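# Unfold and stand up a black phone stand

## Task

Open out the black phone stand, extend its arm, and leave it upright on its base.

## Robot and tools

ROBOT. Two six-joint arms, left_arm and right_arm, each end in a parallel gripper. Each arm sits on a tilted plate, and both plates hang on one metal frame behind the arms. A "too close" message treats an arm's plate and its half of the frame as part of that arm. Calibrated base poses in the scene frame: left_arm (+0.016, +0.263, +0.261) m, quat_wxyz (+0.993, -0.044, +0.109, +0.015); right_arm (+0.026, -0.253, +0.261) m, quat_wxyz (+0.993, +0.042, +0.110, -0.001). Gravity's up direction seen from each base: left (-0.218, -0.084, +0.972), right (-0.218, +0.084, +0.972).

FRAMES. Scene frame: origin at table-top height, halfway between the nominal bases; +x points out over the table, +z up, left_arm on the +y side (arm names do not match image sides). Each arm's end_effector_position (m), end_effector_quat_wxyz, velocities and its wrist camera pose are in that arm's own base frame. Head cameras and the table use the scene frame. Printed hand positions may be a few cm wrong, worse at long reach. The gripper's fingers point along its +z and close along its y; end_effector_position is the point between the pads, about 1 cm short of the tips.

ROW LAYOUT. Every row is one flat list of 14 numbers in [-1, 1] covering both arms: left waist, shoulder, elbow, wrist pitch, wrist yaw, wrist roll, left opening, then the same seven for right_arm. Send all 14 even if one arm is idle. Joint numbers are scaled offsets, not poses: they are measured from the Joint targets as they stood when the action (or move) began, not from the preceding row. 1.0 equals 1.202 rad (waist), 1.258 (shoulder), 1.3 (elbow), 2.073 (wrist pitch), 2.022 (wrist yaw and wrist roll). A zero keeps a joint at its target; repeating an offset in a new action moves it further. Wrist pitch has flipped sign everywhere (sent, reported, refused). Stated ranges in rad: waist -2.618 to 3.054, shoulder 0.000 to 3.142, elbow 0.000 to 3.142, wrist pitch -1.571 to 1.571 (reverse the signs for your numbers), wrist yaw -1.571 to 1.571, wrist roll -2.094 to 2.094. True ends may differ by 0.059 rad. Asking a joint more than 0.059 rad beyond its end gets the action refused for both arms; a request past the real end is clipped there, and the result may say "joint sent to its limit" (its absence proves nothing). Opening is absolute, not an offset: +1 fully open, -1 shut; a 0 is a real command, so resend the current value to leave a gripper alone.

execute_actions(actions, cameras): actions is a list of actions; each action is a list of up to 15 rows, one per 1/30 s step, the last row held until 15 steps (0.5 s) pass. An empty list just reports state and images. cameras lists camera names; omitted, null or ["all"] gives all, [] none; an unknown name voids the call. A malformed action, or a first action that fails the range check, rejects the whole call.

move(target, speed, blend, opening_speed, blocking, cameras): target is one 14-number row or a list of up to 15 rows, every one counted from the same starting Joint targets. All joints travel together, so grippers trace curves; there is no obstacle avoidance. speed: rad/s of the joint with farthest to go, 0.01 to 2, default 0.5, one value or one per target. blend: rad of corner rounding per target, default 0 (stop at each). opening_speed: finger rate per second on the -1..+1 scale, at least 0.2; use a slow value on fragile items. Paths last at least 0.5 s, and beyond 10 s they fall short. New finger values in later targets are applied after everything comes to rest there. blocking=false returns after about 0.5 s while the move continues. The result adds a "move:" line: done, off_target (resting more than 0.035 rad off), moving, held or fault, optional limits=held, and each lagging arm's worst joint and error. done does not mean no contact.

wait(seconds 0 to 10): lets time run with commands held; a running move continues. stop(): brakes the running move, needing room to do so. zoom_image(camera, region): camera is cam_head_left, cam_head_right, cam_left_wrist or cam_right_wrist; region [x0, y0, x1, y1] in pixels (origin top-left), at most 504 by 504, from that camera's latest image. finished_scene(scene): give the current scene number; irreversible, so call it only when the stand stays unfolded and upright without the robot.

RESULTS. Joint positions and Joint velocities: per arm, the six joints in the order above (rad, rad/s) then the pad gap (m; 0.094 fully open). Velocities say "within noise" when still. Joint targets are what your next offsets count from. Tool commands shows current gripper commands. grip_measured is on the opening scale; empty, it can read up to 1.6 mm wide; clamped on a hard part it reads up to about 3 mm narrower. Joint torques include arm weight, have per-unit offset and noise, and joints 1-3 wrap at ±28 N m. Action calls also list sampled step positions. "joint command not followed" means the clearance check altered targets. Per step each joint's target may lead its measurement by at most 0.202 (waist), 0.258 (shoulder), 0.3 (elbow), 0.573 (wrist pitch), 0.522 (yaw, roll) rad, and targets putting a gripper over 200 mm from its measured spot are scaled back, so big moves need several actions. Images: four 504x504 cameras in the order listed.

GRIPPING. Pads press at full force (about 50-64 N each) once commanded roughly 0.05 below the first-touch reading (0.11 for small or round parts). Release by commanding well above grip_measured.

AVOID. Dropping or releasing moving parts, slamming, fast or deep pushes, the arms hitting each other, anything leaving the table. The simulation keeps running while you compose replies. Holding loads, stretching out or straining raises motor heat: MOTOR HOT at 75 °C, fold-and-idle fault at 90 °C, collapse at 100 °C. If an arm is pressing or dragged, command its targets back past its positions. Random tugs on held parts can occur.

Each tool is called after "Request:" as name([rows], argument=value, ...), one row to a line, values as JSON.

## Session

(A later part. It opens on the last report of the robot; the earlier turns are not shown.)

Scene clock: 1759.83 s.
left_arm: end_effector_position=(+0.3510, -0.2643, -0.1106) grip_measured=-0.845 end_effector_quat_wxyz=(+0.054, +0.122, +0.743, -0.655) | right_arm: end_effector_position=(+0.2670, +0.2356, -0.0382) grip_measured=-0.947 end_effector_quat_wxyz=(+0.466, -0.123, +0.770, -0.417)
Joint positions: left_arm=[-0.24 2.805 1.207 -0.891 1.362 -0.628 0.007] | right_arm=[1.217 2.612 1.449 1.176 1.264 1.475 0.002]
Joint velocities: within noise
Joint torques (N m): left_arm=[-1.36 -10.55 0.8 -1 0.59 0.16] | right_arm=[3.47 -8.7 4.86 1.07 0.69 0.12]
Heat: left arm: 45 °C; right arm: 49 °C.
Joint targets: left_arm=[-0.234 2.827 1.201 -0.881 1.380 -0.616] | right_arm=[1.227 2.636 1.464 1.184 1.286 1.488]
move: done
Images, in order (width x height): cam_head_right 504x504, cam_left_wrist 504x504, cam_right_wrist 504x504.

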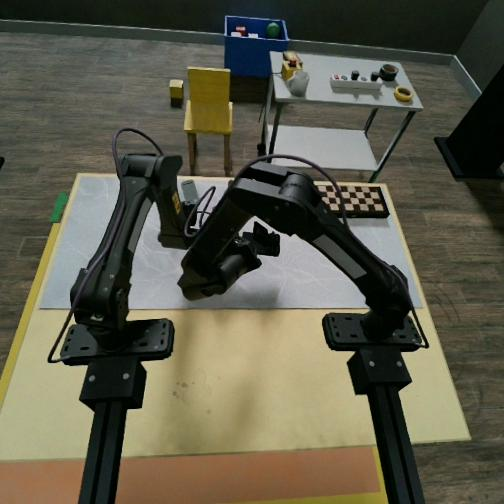

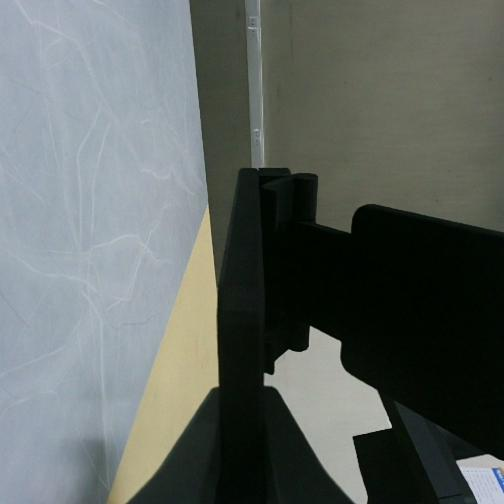

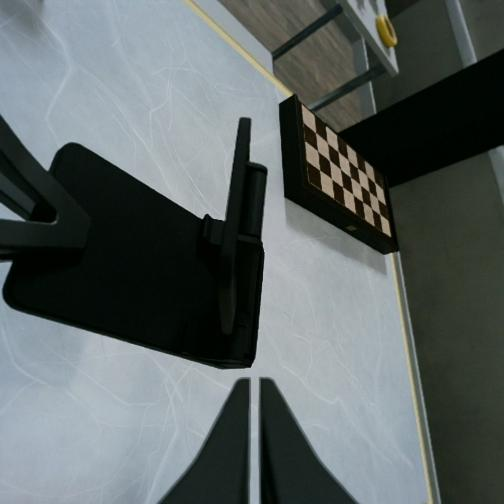

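Request:
zoom_image(camera="cam_right_wrist", region=[150, 100, 330, 420])

Scaled by 1.575 from the camera's 504x504 image, which has a finer 720x720 frame.

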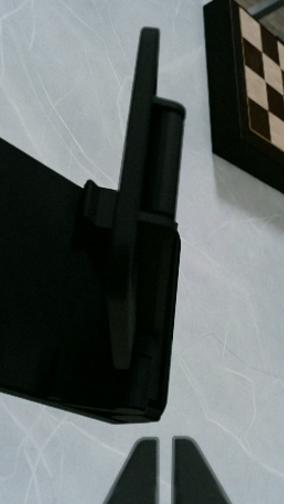

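Request:
move(target=[-0.1198,0.0596,0.0638,-0.1384,-0.0603,-0.1405,-0.95,0,0,0,0,0,0,-0.95], speed=0.3, cameras=["cam_right_wrist","cam_left_wrist"])

Scene clock: 1821.80 s.
left_arm: end_effector_position=(+0.3511, -0.3156, -0.1145) grip_measured=-0.845 end_effector_quat_wxyz=(+0.053, +0.118, +0.746, -0.654) | right_arm: end_effector_position=(+0.2671, +0.2356, -0.0380) grip_measured=-0.947 end_effector_quat_wxyz=(+0.467, -0.123, +0.770, -0.417)
Joint positions: left_arm=[-0.368 2.876 1.273 -1.149 1.247 -0.9 0.007] | right_arm=[1.217 2.612 1.449 1.177 1.264 1.476 0.002]
Joint velocities: within noise
Joint torques (N m): left_arm=[-3.02 -10.55 2.19 -1.53 0.43 0.06] | right_arm=[3.36 -8.58 4.75 1.02 0.7 0.11]
Heat: left arm: 45 °C; right arm: 48 °C.
Joint targets: left_arm=[-0.378 2.902 1.284 -1.168 1.258 -0.900] | right_arm=[1.227 2.636 1.464 1.184 1.286 1.488]
move: done
Images, in order (width x height): cam_left_wrist 504x504, cam_right_wrist 504x504.

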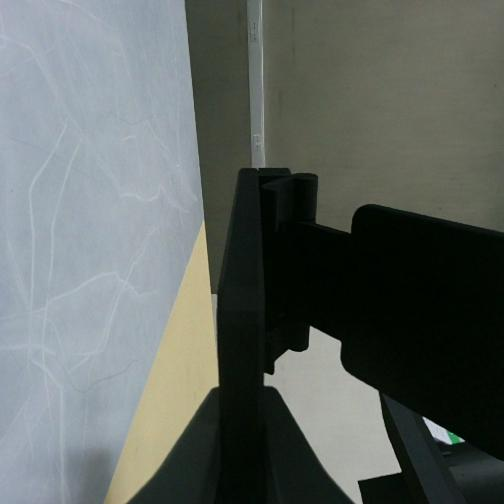

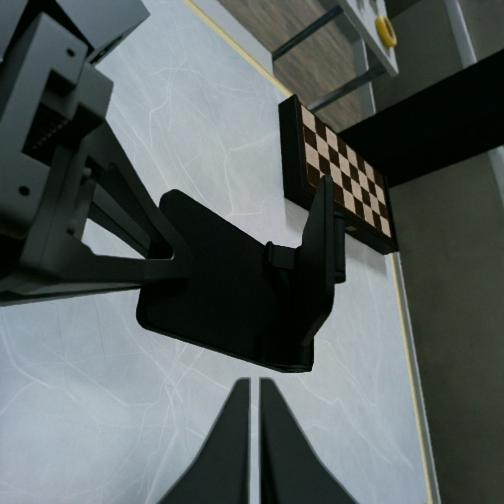

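Request:
move(target=[0,0,0,0,0,0,-0.95,-0.0383,-0.0485,-0.1023,0.0212,0.0173,0.0836,-0.5], speed=0.3, cameras=["cam_right_wrist"])

Request:
zoom_image(camera="cam_right_wrist", region=[130, 80, 430, 480])

Scene clock: 1841.03 s.
left_arm: end_effector_position=(+0.3512, -0.3156, -0.1144) grip_measured=-0.845 end_effector_quat_wxyz=(+0.054, +0.118, +0.746, -0.654) | right_arm: end_effector_position=(+0.2649, +0.1997, -0.0329) grip_measured=-0.503 end_effector_quat_wxyz=(+0.482, -0.099, +0.756, -0.431)
Joint positions: left_arm=[-0.368 2.876 1.273 -1.151 1.246 -0.901 0.007] | right_arm=[1.187 2.603 1.34 1.222 1.301 1.644 0.023]
Joint velocities: within noise
Joint torques (N m): left_arm=[-2.89 -10.59 2.4 -1.58 0.47 0.03] | right_arm=[1.89 -11.74 1.77 1.14 0.6 0.09]
Heat: left arm: 47 °C; right arm: 49 °C.
Joint targets: left_arm=[-0.378 2.902 1.284 -1.168 1.258 -0.901] | right_arm=[1.181 2.576 1.331 1.228 1.321 1.657]
move: done
Images, in order (width x height): cam_right_wrist 504x504.

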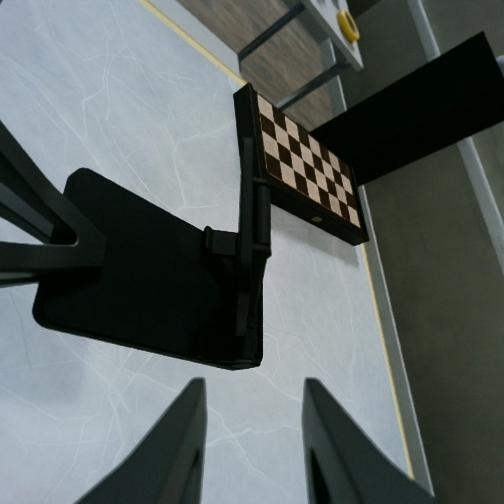

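Scaled by 1.260 from the camera's 504x504 image, which has a finer 720x720 frame.

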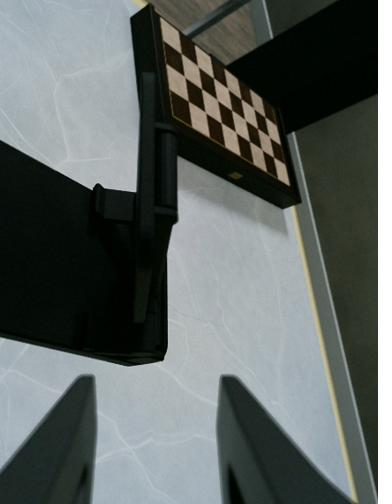

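Request:
move([
  [0,0,0,0,0,0,-0.95,-0.0241,0,0.0031,-0.0275,0.0079,-0.0406,-0.5],
  [0,0,0,0,0,0,-0.95,-0.0616,-0.0246,-0.0431,-0.1148,0.0223,-0.1172,-0.5],
], speed=0.2, blend=0.02, cameras=["cam_right_wrist"])

Request:
zoom_image(camera="cam_right_wrist", region=[130, 80, 430, 480])

Scene clock: 1866.30 s.
left_arm: end_effector_position=(+0.3512, -0.3156, -0.1144) grip_measured=-0.845 end_effector_quat_wxyz=(+0.054, +0.117, +0.746, -0.654) | right_arm: end_effector_position=(+0.2850, +0.1884, -0.0396) grip_measured=-0.503 end_effector_quat_wxyz=(+0.471, -0.108, +0.756, -0.440)
Joint positions: left_arm=[-0.368 2.876 1.273 -1.151 1.246 -0.901 0.007] | right_arm=[1.114 2.573 1.286 1.015 1.344 1.422 0.023]
Joint velocities: within noise
Joint torques (N m): left_arm=[-2.97 -10.41 2.35 -1.55 0.45 0.02] | right_arm=[1.74 -11.79 1.68 0.65 0.71 -0.03]
Heat: left arm: 48 °C; right arm: 49 °C.
Joint targets: left_arm=[-0.378 2.902 1.284 -1.168 1.258 -0.900] | right_arm=[1.107 2.545 1.275 0.990 1.366 1.420]
move: done
Images, in order (width x height): cam_right_wrist 504x504.

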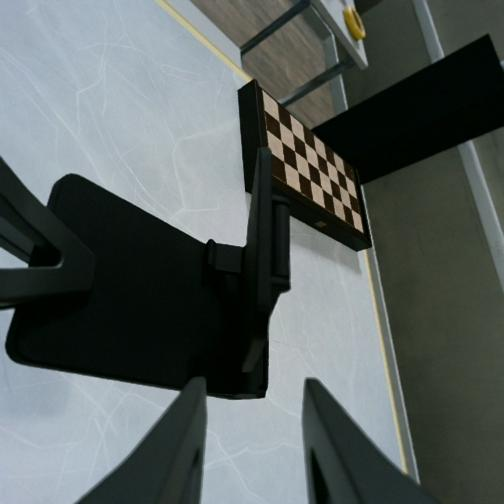

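Scaled by 1.260 from the camera's 504x504 image, which has a finer 720x720 frame.

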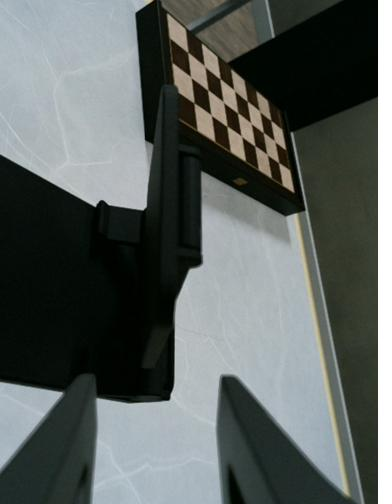

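Request:
zoom_image(camera="cam_right_wrist", region=[200, 130, 330, 410])

Scaled by 1.800 from the camera's 504x504 image, which has a finer 720x720 frame.

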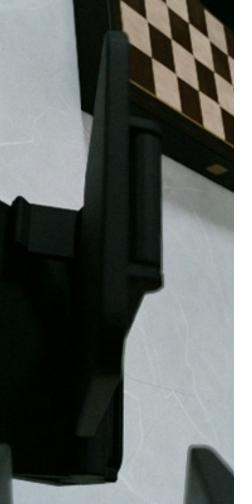

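Request:
move(target=[0,0,0,0,0,0,-0.95,-0.0657,-0.0437,-0.1023,-0.1833,0.0173,-0.1286,-0.5], speed=0.25, cameras=["cam_right_wrist","cam_left_wrist"])

Request:
zoom_image(camera="cam_right_wrist", region=[180, 130, 360, 410])

Scene clock: 1936.37 s.
left_arm: end_effector_position=(+0.3513, -0.3156, -0.1144) grip_measured=-0.845 end_effector_quat_wxyz=(+0.054, +0.118, +0.746, -0.654) | right_arm: end_effector_position=(+0.3026, +0.1691, -0.0496) grip_measured=-0.503 end_effector_quat_wxyz=(+0.479, -0.086, +0.762, -0.427)
Joint positions: left_arm=[-0.368 2.876 1.273 -1.151 1.246 -0.901 0.007] | right_arm=[1.035 2.517 1.153 0.631 1.377 1.162 0.023]
Joint velocities: within noise
Joint torques (N m): left_arm=[-2.76 -10.55 2.55 -1.55 0.44 0.04] | right_arm=[1.78 -11.48 1.5 0.3 0.88 -0.06]
Heat: left arm: 49 °C; right arm: 59 °C.
Joint targets: left_arm=[-0.378 2.902 1.284 -1.168 1.258 -0.900] | right_arm=[1.028 2.490 1.142 0.610 1.401 1.161]
move: done
Images, in order (width x height): cam_left_wrist 504x504, cam_right_wrist 504x504.

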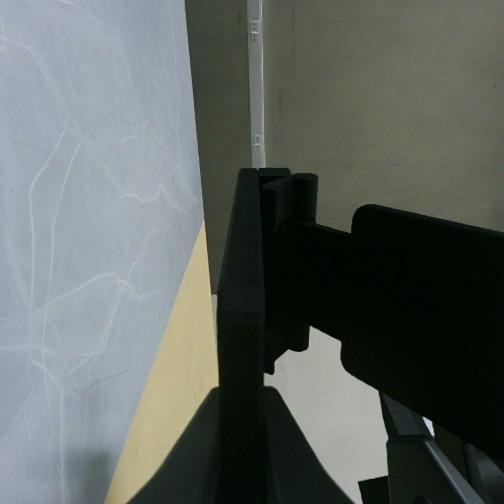

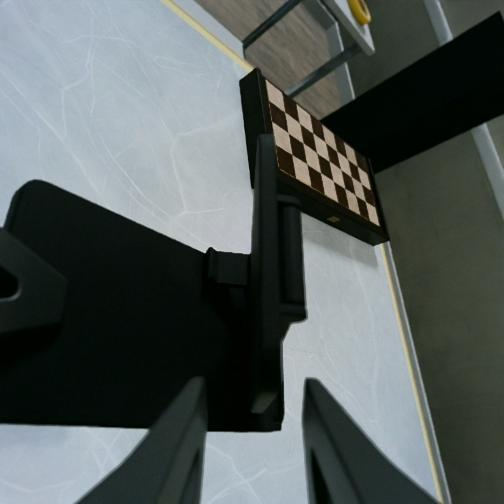

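Scaled by 1.800 from the camera's 504x504 image, which has a finer 720x720 frame.

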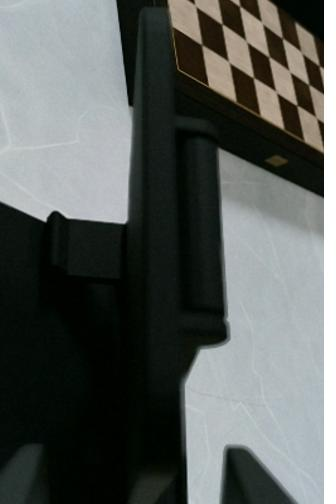

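Request:
move([
  [0,0,0,0,0,0,-0.95,-0.0408,-0.0437,-0.0677,-0.1466,0.0074,-0.1276,-0.5],
  [0,0,0,0,0,0,-0.95,-0.0799,-0.0596,-0.1354,-0.3131,0.0079,-0.2671,-0.5],
], speed=0.25, blend=0.03, cameras=["cam_right_wrist","cam_left_wrist"])

Request:
zoom_image(camera="cam_right_wrist", region=[130, 130, 410, 500])

Scene clock: 1948.87 s.
left_arm: end_effector_position=(+0.3513, -0.3156, -0.1144) grip_measured=-0.845 end_effector_quat_wxyz=(+0.054, +0.118, +0.746, -0.654) | right_arm: end_effector_position=(+0.3300, +0.1560, -0.0492) grip_measured=-0.503 end_effector_quat_wxyz=(+0.486, -0.080, +0.763, -0.419)
Joint positions: left_arm=[-0.368 2.876 1.273 -1.151 1.246 -0.901 0.007] | right_arm=[0.94 2.441 0.977 -0.023 1.393 0.622 0.023]
Joint velocities: within noise
Joint torques (N m): left_arm=[-3.04 -10.59 2.35 -1.55 0.46 0.05] | right_arm=[1.58 -11.02 1.57 -0.35 0.96 -0.07]
Heat: left arm: 49 °C; right arm: 58 °C.
Joint targets: left_arm=[-0.378 2.902 1.284 -1.168 1.258 -0.900] | right_arm=[0.932 2.414 0.966 -0.039 1.417 0.620]
move: done
Images, in order (width x height): cam_left_wrist 504x504, cam_right_wrist 504x504.

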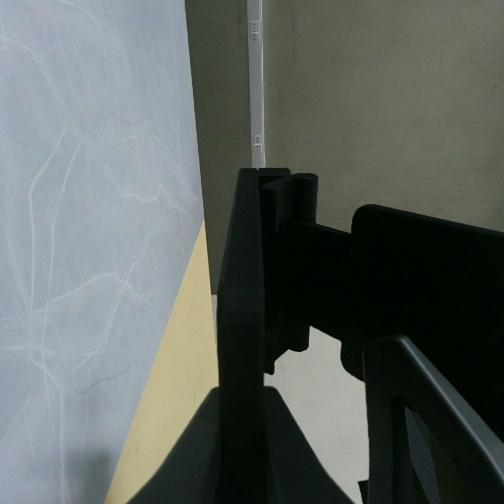

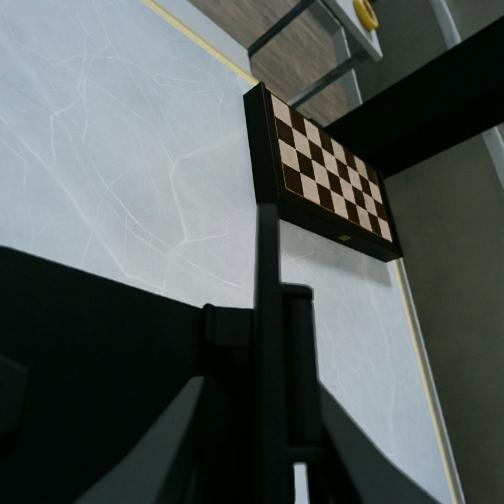

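Scaled by 1.362 from the camera's 504x504 image, which has a finer 720x720 frame.

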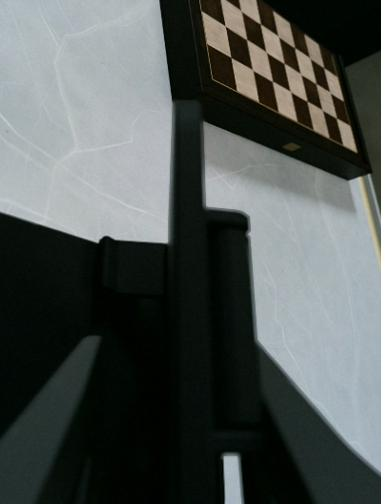

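Request:
move(target=[0,0,0,0,0,0,-0.95,0,0,0,0,0,0,-0.95], opening_speed=0.5, cameras=["cam_right_wrist","cam_left_wrist"])

Request:
zoom_image(camera="cam_right_wrist", region=[130, 130, 410, 500])

Scene clock: 1962.33 s.
left_arm: end_effector_position=(+0.3520, -0.3155, -0.1158) grip_measured=-0.846 end_effector_quat_wxyz=(+0.056, +0.115, +0.747, -0.653) | right_arm: end_effector_position=(+0.3299, +0.1530, -0.0471) grip_measured=-0.782 end_effector_quat_wxyz=(+0.488, -0.078, +0.758, -0.425)
Joint positions: left_arm=[-0.368 2.879 1.274 -1.154 1.24 -0.903 0.007] | right_arm=[0.936 2.44 0.972 -0.025 1.406 0.622 0.01]
Joint velocities: within noise
Joint torques (N m): left_arm=[-2.93 -10.63 2.21 -1.53 0.5 0.02] | right_arm=[1.88 -11.02 1.99 -0.32 0.81 -0.07]
Heat: left arm: 49 °C; right arm: 53 °C.
Joint targets: left_arm=[-0.378 2.902 1.284 -1.168 1.258 -0.901] | right_arm=[0.932 2.414 0.966 -0.040 1.417 0.620]
move: done
Images, in order (width x height): cam_left_wrist 504x504, cam_right_wrist 504x504.

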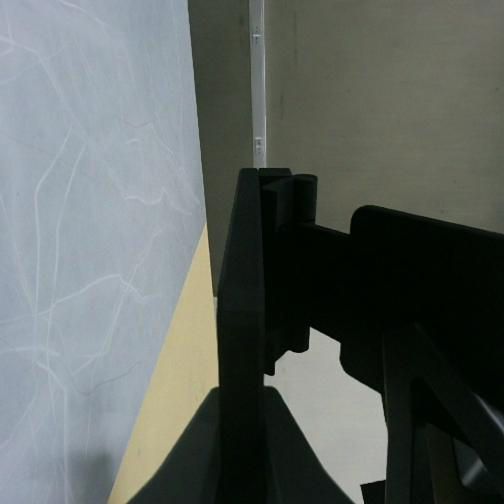

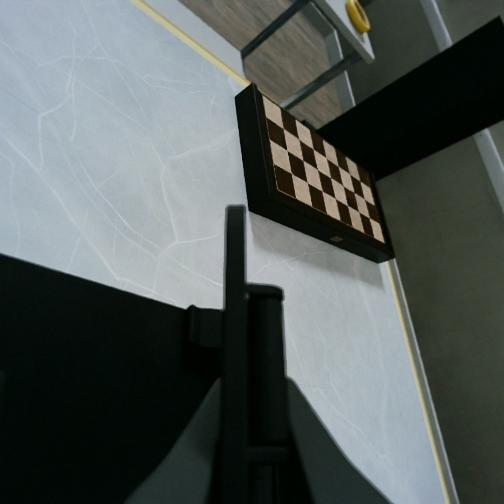

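Scaled by 1.362 from the camera's 504x504 image, which has a finer 720x720 frame.

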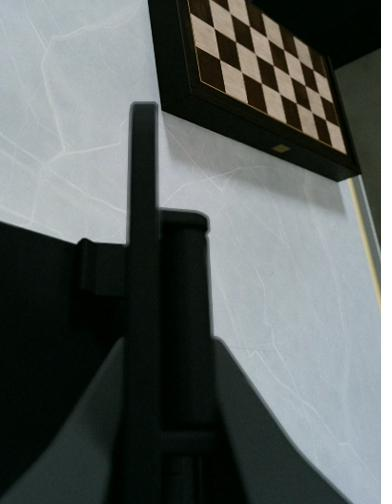

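Request:
move([
  [0,0,0,0,0,0,-0.95,0.0466,-0.0032,0.1115,0.1939,0,0.1227,-0.95],
  [0,0,0,0,0,0,-0.95,0.0774,0.0127,0.2138,0.3502,-0.005,0.2260,-0.95],
], speed=0.3, blend=0.03, cameras=["cam_right_wrist","cam_left_wrist","cam_head_right"])

Scene clock: 1990.53 s.
left_arm: end_effector_position=(+0.3405, -0.3124, -0.1064) grip_measured=-0.847 end_effector_quat_wxyz=(+0.021, +0.128, +0.730, -0.671) | right_arm: end_effector_position=(+0.3183, +0.1646, -0.0286) grip_measured=-0.784 end_effector_quat_wxyz=(+0.444, -0.075, +0.777, -0.439)
Joint positions: left_arm=[-0.36 2.879 1.274 -1.179 1.333 -0.951 0.007] | right_arm=[0.978 2.44 1.192 0.702 1.332 1.085 0.01]
Joint velocities: within noise
Joint torques (N m): left_arm=[-3.96 -10.8 2.3 -1.22 -0.49 0.59] | right_arm=[6.12 -10.24 7.82 0.29 1.56 -0.14]
Heat: left arm: 46 °C; right arm: 52 °C.
Joint targets: left_arm=[-0.378 2.902 1.284 -1.168 1.258 -0.900] | right_arm=[1.025 2.430 1.244 0.687 1.407 1.077]
move: off_target (left_arm, right_arm); left_arm: the wrist yaw is farthest, 0.075 rad from its target; right_arm: the wrist yaw is farthest, 0.075 rad from its target
Images, in order (width x height): cam_head_right 504x504, cam_left_wrist 504x504, cam_right_wrist 504x504.

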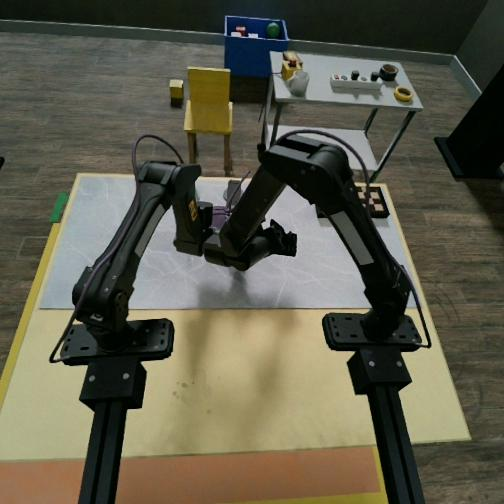

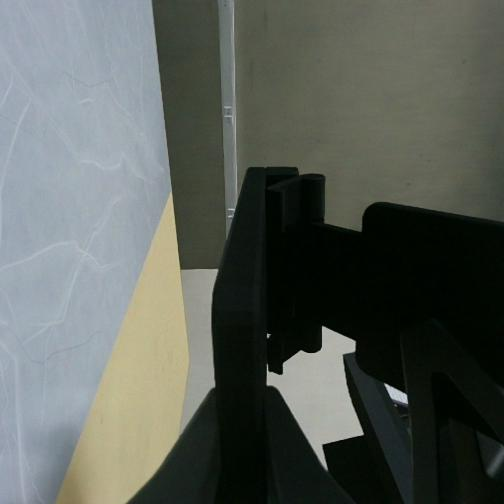

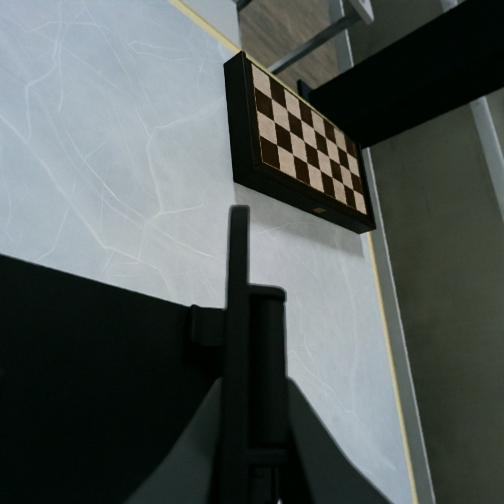

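Request:
move(target=[0,0,0,0,0,0,-0.95,0.0341,0.0199,0.0970,0.1264,-0.0069,0.0806,-0.95], speed=0.15, cameras=["cam_right_wrist","cam_left_wrist"])

Scene clock: 2001.63 s.
left_arm: end_effector_position=(+0.3328, -0.3095, -0.1015) grip_measured=-0.844 end_effector_quat_wxyz=(-0.001, +0.138, +0.719, -0.681) | right_arm: end_effector_position=(+0.3109, +0.1722, -0.0209) grip_measured=-0.784 end_effector_quat_wxyz=(+0.418, -0.073, +0.786, -0.449)
Joint positions: left_arm=[-0.355 2.879 1.274 -1.185 1.391 -0.969 0.007] | right_arm=[1.003 2.465 1.3 0.966 1.275 1.237 0.01]
Joint velocities: within noise
Joint torques (N m): left_arm=[-4.14 -10.82 2.41 -1.13 -1.04 0.77] | right_arm=[7.49 -10.65 9.73 0.58 1.88 -0.03]
Heat: left arm: 45 °C; right arm: 51 °C.
Joint targets: left_arm=[-0.378 2.902 1.284 -1.168 1.258 -0.900] | right_arm=[1.066 2.455 1.370 0.949 1.393 1.240]
move: off_target (left_arm, right_arm); left_arm: the wrist yaw is farthest, 0.133 rad from its target; right_arm: the wrist yaw is farthest, 0.118 rad from its target
Images, in order (width x height): cam_left_wrist 504x504, cam_right_wrist 504x504.

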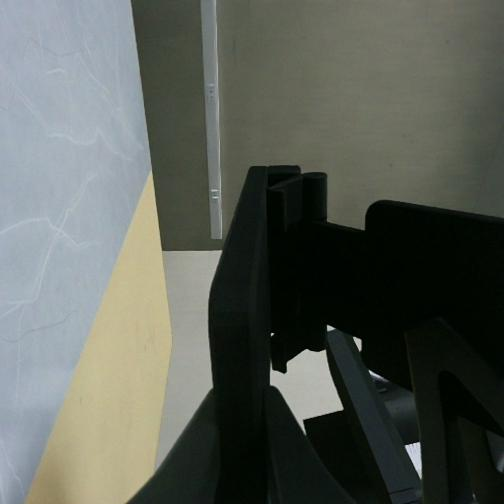

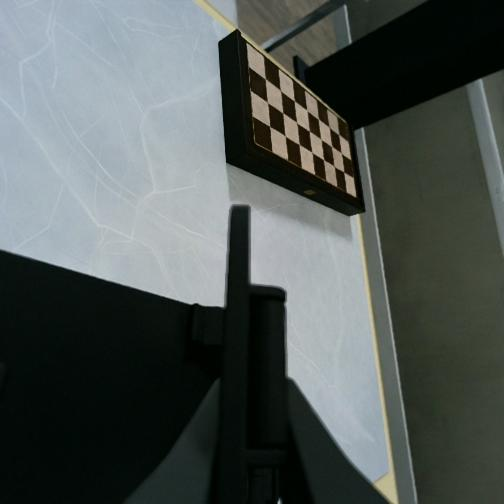

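Request:
move(target=[-0.0308,0.0358,0,-0.0217,-0.0247,0,-0.95,0.02,0.0199,0.0854,0.1032,-0.0064,0.0668,-0.95], speed=0.15, cameras=["cam_right_wrist","cam_left_wrist","cam_head_left"])

Scene clock: 2023.47 s.
left_arm: end_effector_position=(+0.3317, -0.3111, -0.0953) grip_measured=-0.835 end_effector_quat_wxyz=(+0.009, +0.156, +0.711, -0.686) | right_arm: end_effector_position=(+0.3079, +0.1759, -0.0131) grip_measured=-0.784 end_effector_quat_wxyz=(+0.402, -0.062, +0.787, -0.463)
Joint positions: left_arm=[-0.359 2.879 1.274 -1.242 1.405 -0.983 0.008] | right_arm=[1.011 2.502 1.398 1.17 1.24 1.367 0.01]
Joint velocities: within noise
Joint torques (N m): left_arm=[-7.19 -6.8 2.33 -1.05 -1.79 0.93] | right_arm=[8.95 -11.69 11.02 0.89 2.09 0.02]
Heat: left arm: 44 °C; right arm: 54 °C.
Joint targets: left_arm=[-0.415 2.947 1.284 -1.213 1.208 -0.901] | right_arm=[1.090 2.481 1.481 1.163 1.380 1.375]
move: off_target (left_arm, right_arm); left_arm: the wrist yaw is farthest, 0.197 rad from its target; right_arm: the wrist yaw is farthest, 0.140 rad from its target
Images, in order (width x height): cam_head_left 504x504, cam_left_wrist 504x504, cam_right_wrist 504x504.

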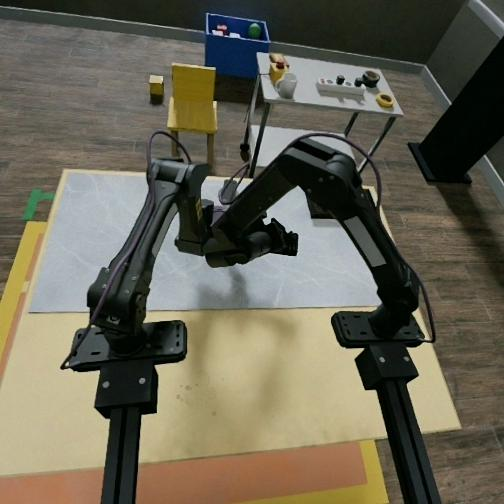

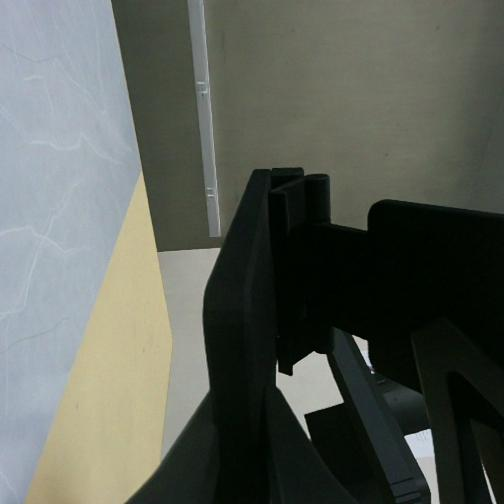

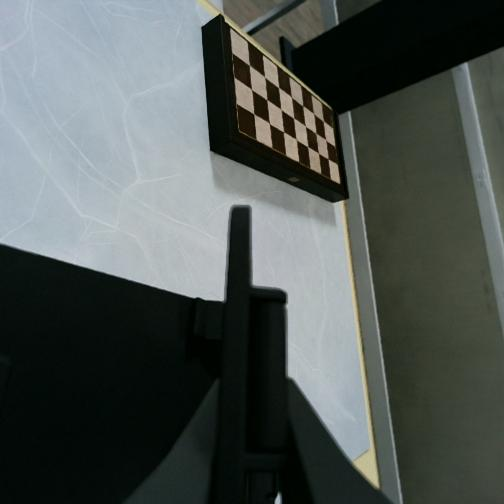

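Request:
move([
  [0.0308,-0.0358,0,0.0217,0.0247,0,-0.95,-0.0541,-0.0405,-0.1823,-0.2296,0.0134,-0.1474,-0.95],
  [0.0308,-0.0358,0,0.0217,0.0247,0,-0.95,-0.1314,-0.0533,-0.3962,-0.5803,0.0183,-0.3734,-0.95],
], speed=0.4, blend=0.05, cameras=["cam_right_wrist","cam_left_wrist"])

Request:
zoom_image(camera="cam_left_wrist", region=[150, 130, 504, 484])

Scene clock: 2040.73 s.
left_arm: end_effector_position=(+0.3529, -0.3133, -0.1170) grip_measured=-0.846 end_effector_quat_wxyz=(+0.061, +0.116, +0.745, -0.654) | right_arm: end_effector_position=(+0.3302, +0.1545, -0.0477) grip_measured=-0.784 end_effector_quat_wxyz=(+0.487, -0.078, +0.761, -0.421)
Joint positions: left_arm=[-0.363 2.888 1.275 -1.174 1.24 -0.906 0.007] | right_arm=[0.937 2.438 0.975 -0.021 1.398 0.625 0.01]
Joint velocities: within noise
Joint torques (N m): left_arm=[-3.45 -11.45 2.25 -1.21 0.51 0.11] | right_arm=[1.74 -10.88 1.84 -0.41 0.9 -0.09]
Heat: left arm: 44 °C; right arm: 53 °C.
Joint targets: left_arm=[-0.378 2.902 1.284 -1.168 1.258 -0.900] | right_arm=[0.932 2.413 0.966 -0.041 1.417 0.620]
move: done
Images, in order (width x height): cam_left_wrist 504x504, cam_right_wrist 504x504.

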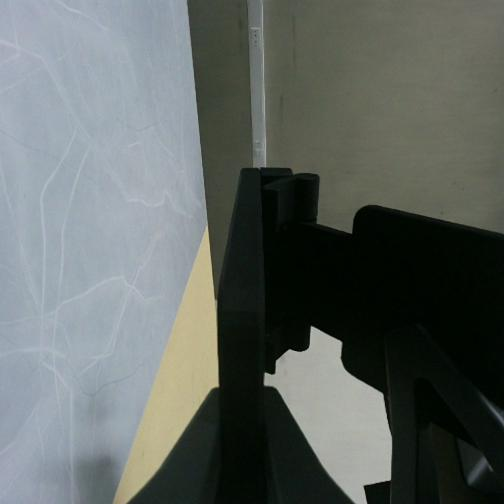

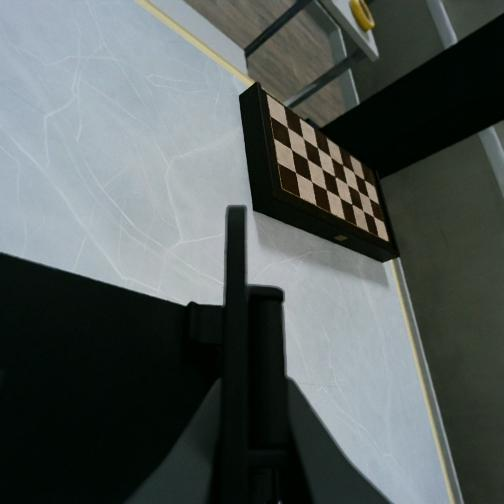

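Scaled by 1.424 from the camera's 504x504 image, which has a finer 720x720 frame.

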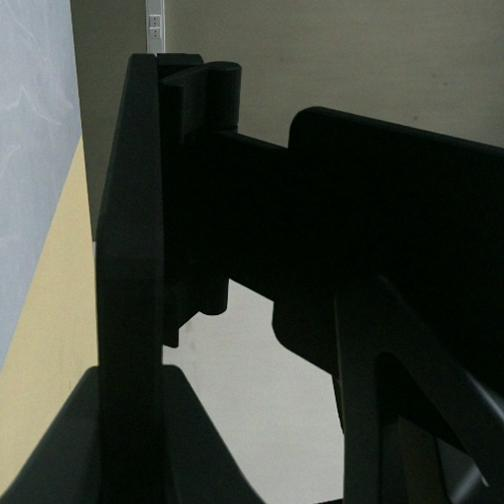

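Request:
move(target=[0,0,0,0,0,0,-0.95,0,0,0,0,0,0,-0.4], opening_speed=1, cameras=[])

Request:
move([
  [0,0,0,0,0,0,-0.95,0.0391,0.0175,0.0677,0.1674,-0.0005,0.1400,-0.4],
  [0,0,0,0,0,0,-0.95,0.0799,0.0612,0.1354,0.3140,-0.0079,0.2675,-0.4],
], speed=0.4, blend=0.05, cameras=["cam_right_wrist"])

Scene clock: 2069.47 s.
left_arm: end_effector_position=(+0.3530, -0.3133, -0.1171) grip_measured=-0.847 end_effector_quat_wxyz=(+0.061, +0.116, +0.746, -0.654) | right_arm: end_effector_position=(+0.3306, +0.1547, -0.0477) grip_measured=-0.403 end_effector_quat_wxyz=(+0.487, -0.077, +0.761, -0.421)
Joint positions: left_arm=[-0.363 2.888 1.275 -1.174 1.239 -0.906 0.007] | right_arm=[0.936 2.438 0.975 -0.026 1.398 0.621 0.028]
Joint velocities: within noise
Joint torques (N m): left_arm=[-3.49 -11.62 2.26 -1.29 0.5 0.09] | right_arm=[1.87 -10.95 1.66 -0.34 0.91 -0.03]
Heat: left arm: 49 °C; right arm: 57 °C.
Joint targets: left_arm=[-0.378 2.902 1.284 -1.168 1.258 -0.901] | right_arm=[0.932 2.413 0.966 -0.040 1.417 0.620]
move: done
No camera images: "cameras" was empty.

Scene clock: 2071.83 s.
left_arm: end_effector_position=(+0.3530, -0.3133, -0.1171) grip_measured=-0.847 end_effector_quat_wxyz=(+0.061, +0.116, +0.746, -0.654) | right_arm: end_effector_position=(+0.3094, +0.1686, -0.0337) grip_measured=-0.403 end_effector_quat_wxyz=(+0.495, -0.063, +0.760, -0.416)
Joint positions: left_arm=[-0.363 2.888 1.275 -1.174 1.239 -0.906 0.007] | right_arm=[1.017 2.46 1.129 0.594 1.395 1.148 0.028]
Joint velocities: within noise
Joint torques (N m): left_arm=[-3.4 -11.4 2.19 -1.3 0.53 0.11] | right_arm=[3.29 -7.08 3.82 0.59 0.68 0.12]
Heat: left arm: 49 °C; right arm: 57 °C.
Joint targets: left_arm=[-0.378 2.902 1.284 -1.168 1.258 -0.901] | right_arm=[1.028 2.490 1.142 0.610 1.401 1.161]
move: done
Images, in order (width x height): cam_right_wrist 504x504.

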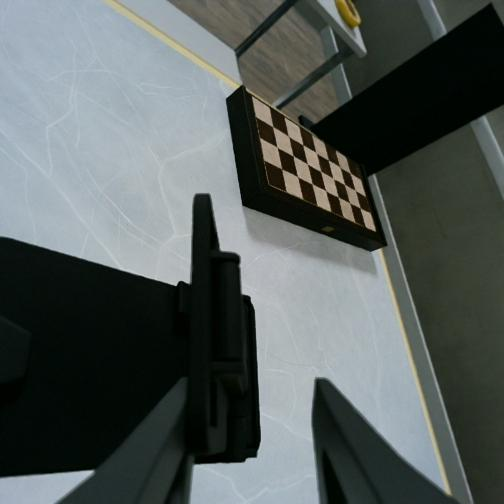

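Request:
move([
  [0,0,0,0,0,0,-0.95,0,-0.31,0,0.1737,0,0,-0.4],
  [-0.035,-0.177,-0.078,0.157,-0.087,0.0836,-0.95,-0.1065,-0.4293,0.16,0.1399,-0.1983,-0.0796,-0.4],
  [-0.0699,-0.3545,-0.1562,0.3136,-0.1741,0.1672,-0.95,-0.3003,-0.2027,0.3846,0.3068,-0.4481,-0.1088,-0.4],
], speed=0.6, blend=0.1, cameras=["cam_right_wrist","cam_left_wrist","cam_head_right"])

Request:
zoom_image(camera="cam_right_wrist", region=[130, 100, 430, 400])

Scene clock: 2122.77 s.
left_arm: end_effector_position=(+0.3445, -0.3180, -0.0910) grip_measured=-0.846 end_effector_quat_wxyz=(+0.072, +0.094, +0.856, -0.504) | right_arm: end_effector_position=(+0.3325, +0.1557, +0.0254) grip_measured=-0.401 end_effector_quat_wxyz=(+0.093, +0.102, +0.957, -0.256)
Joint positions: left_arm=[-0.448 2.486 1.09 -0.525 0.89 -0.574 0.007] | right_arm=[0.669 2.205 1.617 1.232 0.497 0.944 0.028]
Joint velocities: within noise
Joint torques (N m): left_arm=[-3.26 -15.38 1.94 -1.03 0.6 0.11] | right_arm=[2.04 -8.57 7.94 0.73 0.2 -0.08]
Heat: left arm: 51 °C; right arm: 49 °C.
Joint targets: left_arm=[-0.462 2.456 1.081 -0.518 0.906 -0.562] | right_arm=[0.667 2.235 1.642 1.246 0.495 0.941]
move: done
Images, in order (width x height): cam_head_right 504x504, cam_left_wrist 504x504, cam_right_wrist 504x504.

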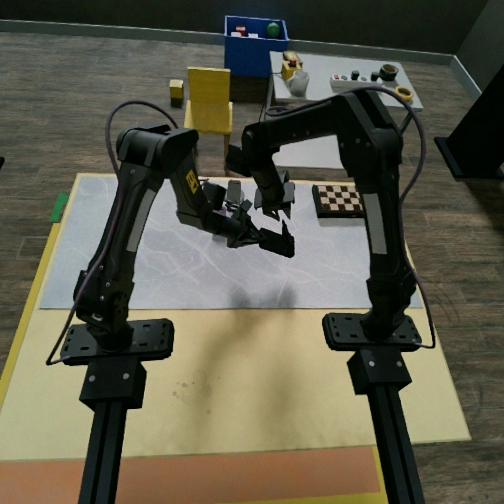

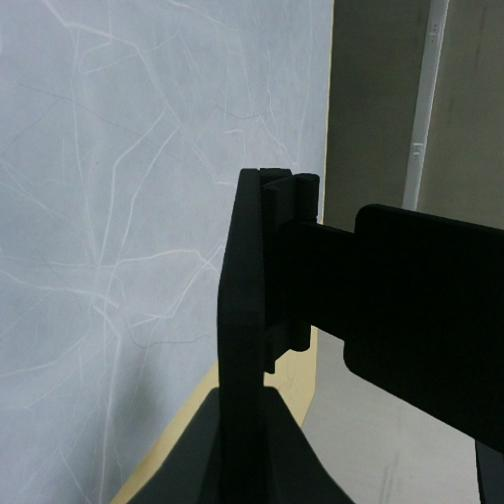

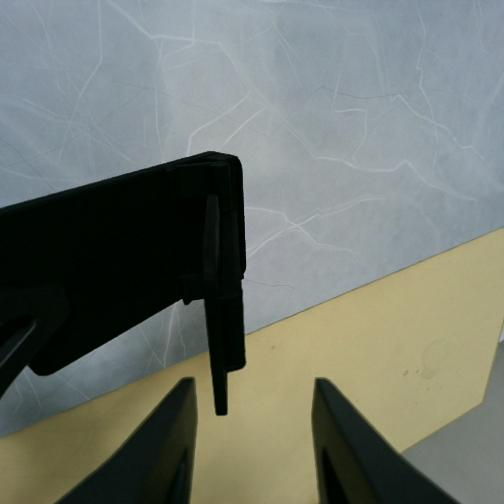

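Scaled by 1.680 from the camera's 504x504 image, which has a finer 720x720 frame.

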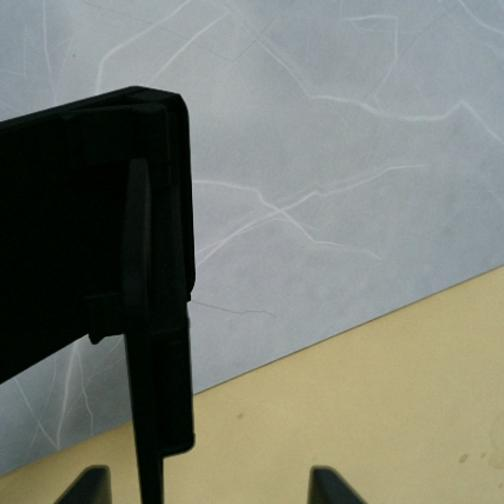

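Request:
zoom_image(camera="cam_right_wrist", region=[170, 140, 270, 430])

Scaled by 1.738 from the camera's 504x504 image, which has a finer 720x720 frame.

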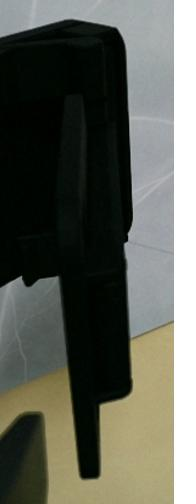

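Request:
move(target=[0,0,0,0,0,0,-0.95,-0.0391,-0.0636,-0.1131,-0.0926,-0.0198,-0.0490,-0.5], speed=0.25, cameras=["cam_right_wrist"])

Request:
zoom_image(camera="cam_right_wrist", region=[160, 150, 340, 500])

Scene clock: 2169.73 s.
left_arm: end_effector_position=(+0.3445, -0.3179, -0.0912) grip_measured=-0.846 end_effector_quat_wxyz=(+0.072, +0.094, +0.856, -0.504) | right_arm: end_effector_position=(+0.3373, +0.1483, +0.0014) grip_measured=-0.497 end_effector_quat_wxyz=(+0.087, +0.086, +0.967, -0.225)
Joint positions: left_arm=[-0.448 2.486 1.09 -0.524 0.889 -0.573 0.007] | right_arm=[0.626 2.186 1.511 1.074 0.457 0.846 0.024]
Joint velocities: within noise
Joint torques (N m): left_arm=[-3.41 -15.43 1.7 -1 0.61 0.14] | right_arm=[1.58 -12.64 3.93 0.3 0.14 -0.08]
Heat: left arm: 51 °C; right arm: 46 °C.
Joint targets: left_arm=[-0.462 2.456 1.081 -0.518 0.906 -0.562] | right_arm=[0.620 2.155 1.495 1.055 0.455 0.842]
move: done
Images, in order (width x height): cam_right_wrist 504x504.

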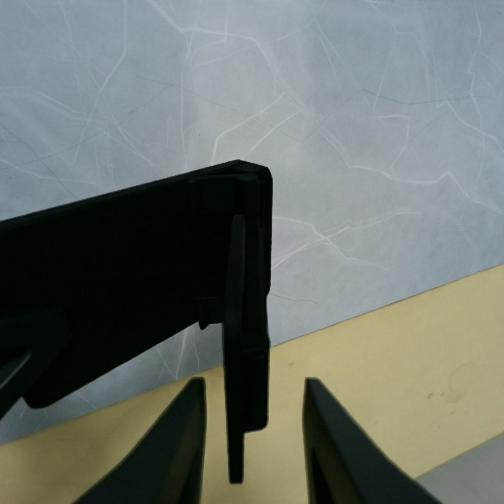

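Scaled by 1.440 from the camera's 504x504 image, which has a finer 720x720 frame.

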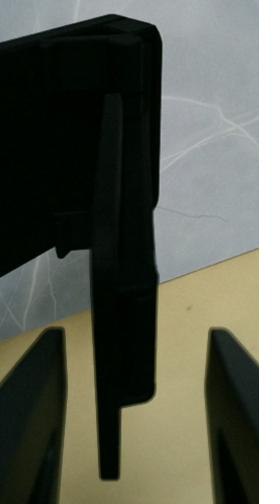

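Request:
move(target=[0,0,0,0,0,0,-0.95,-0.0125,0.0596,-0.0438,-0.0396,0,-0.0089,-0.5], speed=0.1, cameras=["cam_right_wrist","cam_left_wrist"])

Request:
zoom_image(camera="cam_right_wrist", region=[160, 150, 340, 500])

Request:
zoom_image(camera="cam_left_wrist", region=[200, 130, 504, 434])

Scene clock: 2206.53 s.
left_arm: end_effector_position=(+0.3445, -0.3179, -0.0912) grip_measured=-0.846 end_effector_quat_wxyz=(+0.072, +0.094, +0.856, -0.504) | right_arm: end_effector_position=(+0.3368, +0.1420, -0.0174) grip_measured=-0.497 end_effector_quat_wxyz=(+0.087, +0.086, +0.967, -0.223)
Joint positions: left_arm=[-0.448 2.486 1.09 -0.524 0.889 -0.573 0.007] | right_arm=[0.612 2.2 1.453 0.992 0.456 0.828 0.024]
Joint velocities: within noise
Joint torques (N m): left_arm=[-3.38 -15.43 2.1 -1.07 0.57 0.15] | right_arm=[1.4 -8.25 3.84 0.28 0.18 -0.09]
Heat: left arm: 51 °C; right arm: 61 °C.
Joint targets: left_arm=[-0.462 2.456 1.081 -0.518 0.906 -0.562] | right_arm=[0.605 2.230 1.438 0.973 0.455 0.824]
move: done
Images, in order (width x height): cam_left_wrist 504x504, cam_right_wrist 504x504.

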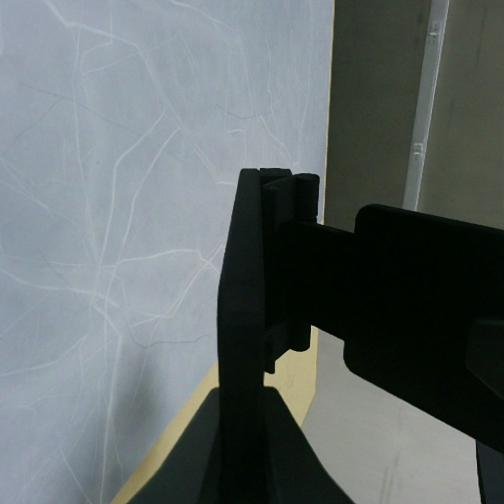

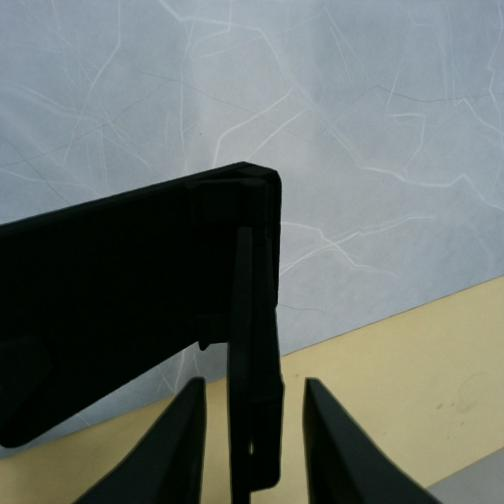

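Scaled by 1.440 from the camera's 504x504 image, which has a finer 720x720 frame.

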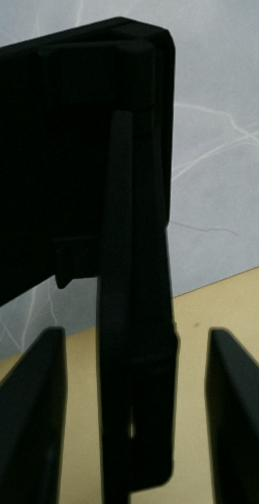

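Scaled by 1.658 from the camera's 504x504 image, which has a finer 720x720 frame.

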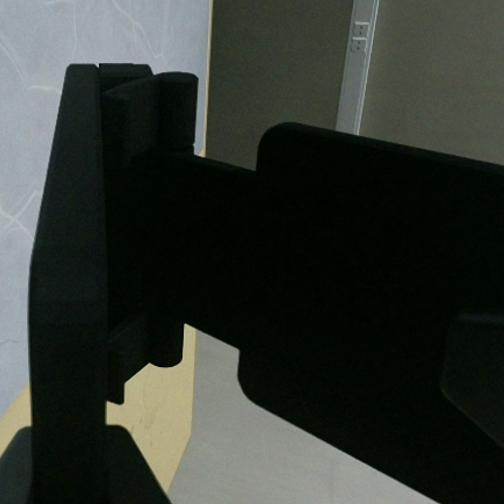

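Request:
move(target=[0,0,0,0,0,0,-0.95,-0.0033,0.0072,-0.0138,-0.0125,0,-0.0025,-0.5], speed=0.15, cameras=[])

Request:
move(target=[0,0,0,0,0,0,-0.95,0,0,0,0,0,0,-0.95], opening_speed=0.5, cameras=["cam_right_wrist","cam_left_wrist"])

Scene clock: 2215.40 s.
left_arm: end_effector_position=(+0.3445, -0.3179, -0.0913) grip_measured=-0.846 end_effector_quat_wxyz=(+0.072, +0.094, +0.856, -0.503) | right_arm: end_effector_position=(+0.3362, +0.1399, -0.0241) grip_measured=-0.497 end_effector_quat_wxyz=(+0.086, +0.085, +0.967, -0.223)
Joint positions: left_arm=[-0.448 2.486 1.09 -0.524 0.889 -0.573 0.007] | right_arm=[0.609 2.208 1.436 0.966 0.456 0.823 0.024]
Joint velocities: within noise
Joint torques (N m): left_arm=[-3.47 -15.53 1.88 -1.03 0.6 0.12] | right_arm=[1.62 -8.1 3.75 0.26 0.17 -0.08]
Heat: left arm: 51 °C; right arm: 56 °C.
Joint targets: left_arm=[-0.462 2.456 1.081 -0.518 0.906 -0.562] | right_arm=[0.602 2.239 1.420 0.947 0.455 0.819]
move: done
No camera images: "cameras" was empty.

Scene clock: 2216.50 s.
left_arm: end_effector_position=(+0.3447, -0.3176, -0.0918) grip_measured=-0.846 end_effector_quat_wxyz=(+0.073, +0.093, +0.857, -0.502) | right_arm: end_effector_position=(+0.3368, +0.1388, -0.0242) grip_measured=-0.783 end_effector_quat_wxyz=(+0.086, +0.084, +0.967, -0.223)
Joint positions: left_arm=[-0.448 2.486 1.09 -0.522 0.886 -0.572 0.007] | right_arm=[0.605 2.208 1.436 0.965 0.456 0.818 0.01]
Joint velocities: within noise
Joint torques (N m): left_arm=[-3.36 -15.45 2.04 -1.04 0.66 0.1] | right_arm=[1.77 -7.97 3.63 0.31 0.19 -0.01]
Heat: left arm: 51 °C; right arm: 56 °C.
Joint targets: left_arm=[-0.462 2.456 1.081 -0.518 0.906 -0.562] | right_arm=[0.601 2.239 1.420 0.947 0.455 0.819]
move: done
Images, in order (width x height): cam_left_wrist 504x504, cam_right_wrist 504x504.

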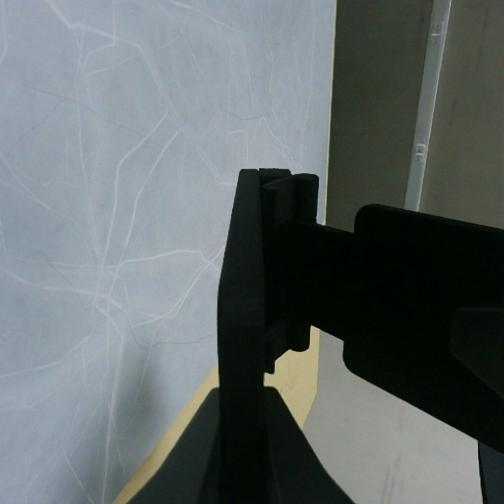

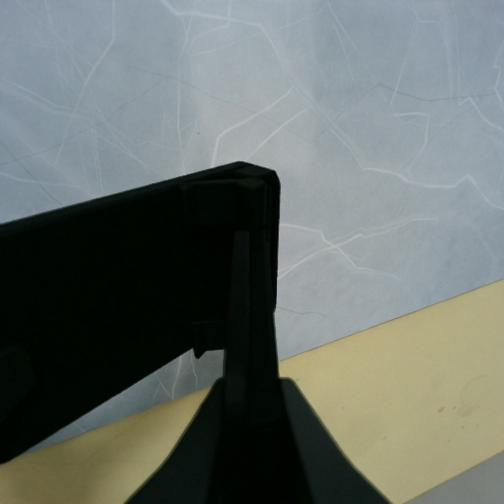

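Request:
move(target=[0,0,0,0,0,0,-0.95,0.0449,-0.0668,0.0923,0.0796,-0.003,0.0218,-0.95], speed=0.15, cameras=["cam_right_wrist","cam_left_wrist"])

Scene clock: 2235.63 s.
left_arm: end_effector_position=(+0.3417, -0.3236, -0.0770) grip_measured=-0.846 end_effector_quat_wxyz=(+0.067, +0.105, +0.844, -0.521) | right_arm: end_effector_position=(+0.3316, +0.1400, -0.0056) grip_measured=-0.784 end_effector_quat_wxyz=(+0.078, +0.091, +0.962, -0.247)
Joint positions: left_arm=[-0.451 2.464 1.09 -0.524 0.933 -0.578 0.007] | right_arm=[0.626 2.21 1.503 1.092 0.476 0.87 0.01]
Joint velocities: within noise
Joint torques (N m): left_arm=[-3.29 -13.48 2 -1.05 0.13 0.24] | right_arm=[4.36 -14.6 8.61 0.76 -0.15 -0.16]
Heat: left arm: 52 °C; right arm: 53 °C.
Joint targets: left_arm=[-0.462 2.456 1.081 -0.518 0.906 -0.562] | right_arm=[0.655 2.156 1.540 1.112 0.449 0.863]
move: off_target (right_arm); right_arm: the shoulder is farthest, 0.055 rad from its target
Images, in order (width x height): cam_left_wrist 504x504, cam_right_wrist 504x504.

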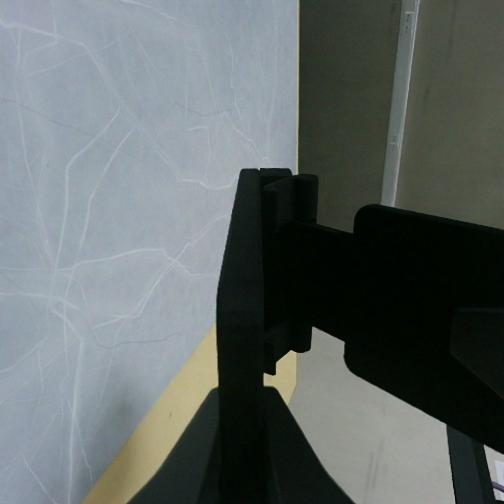

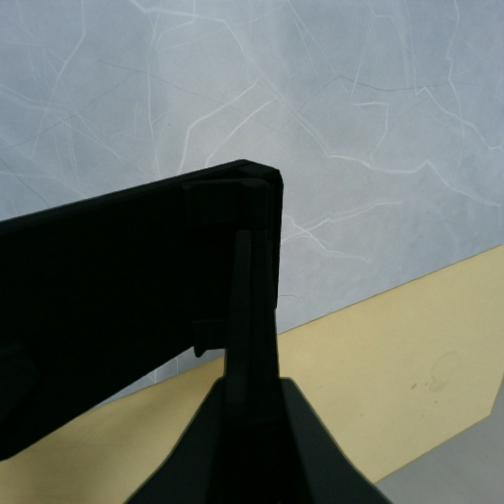

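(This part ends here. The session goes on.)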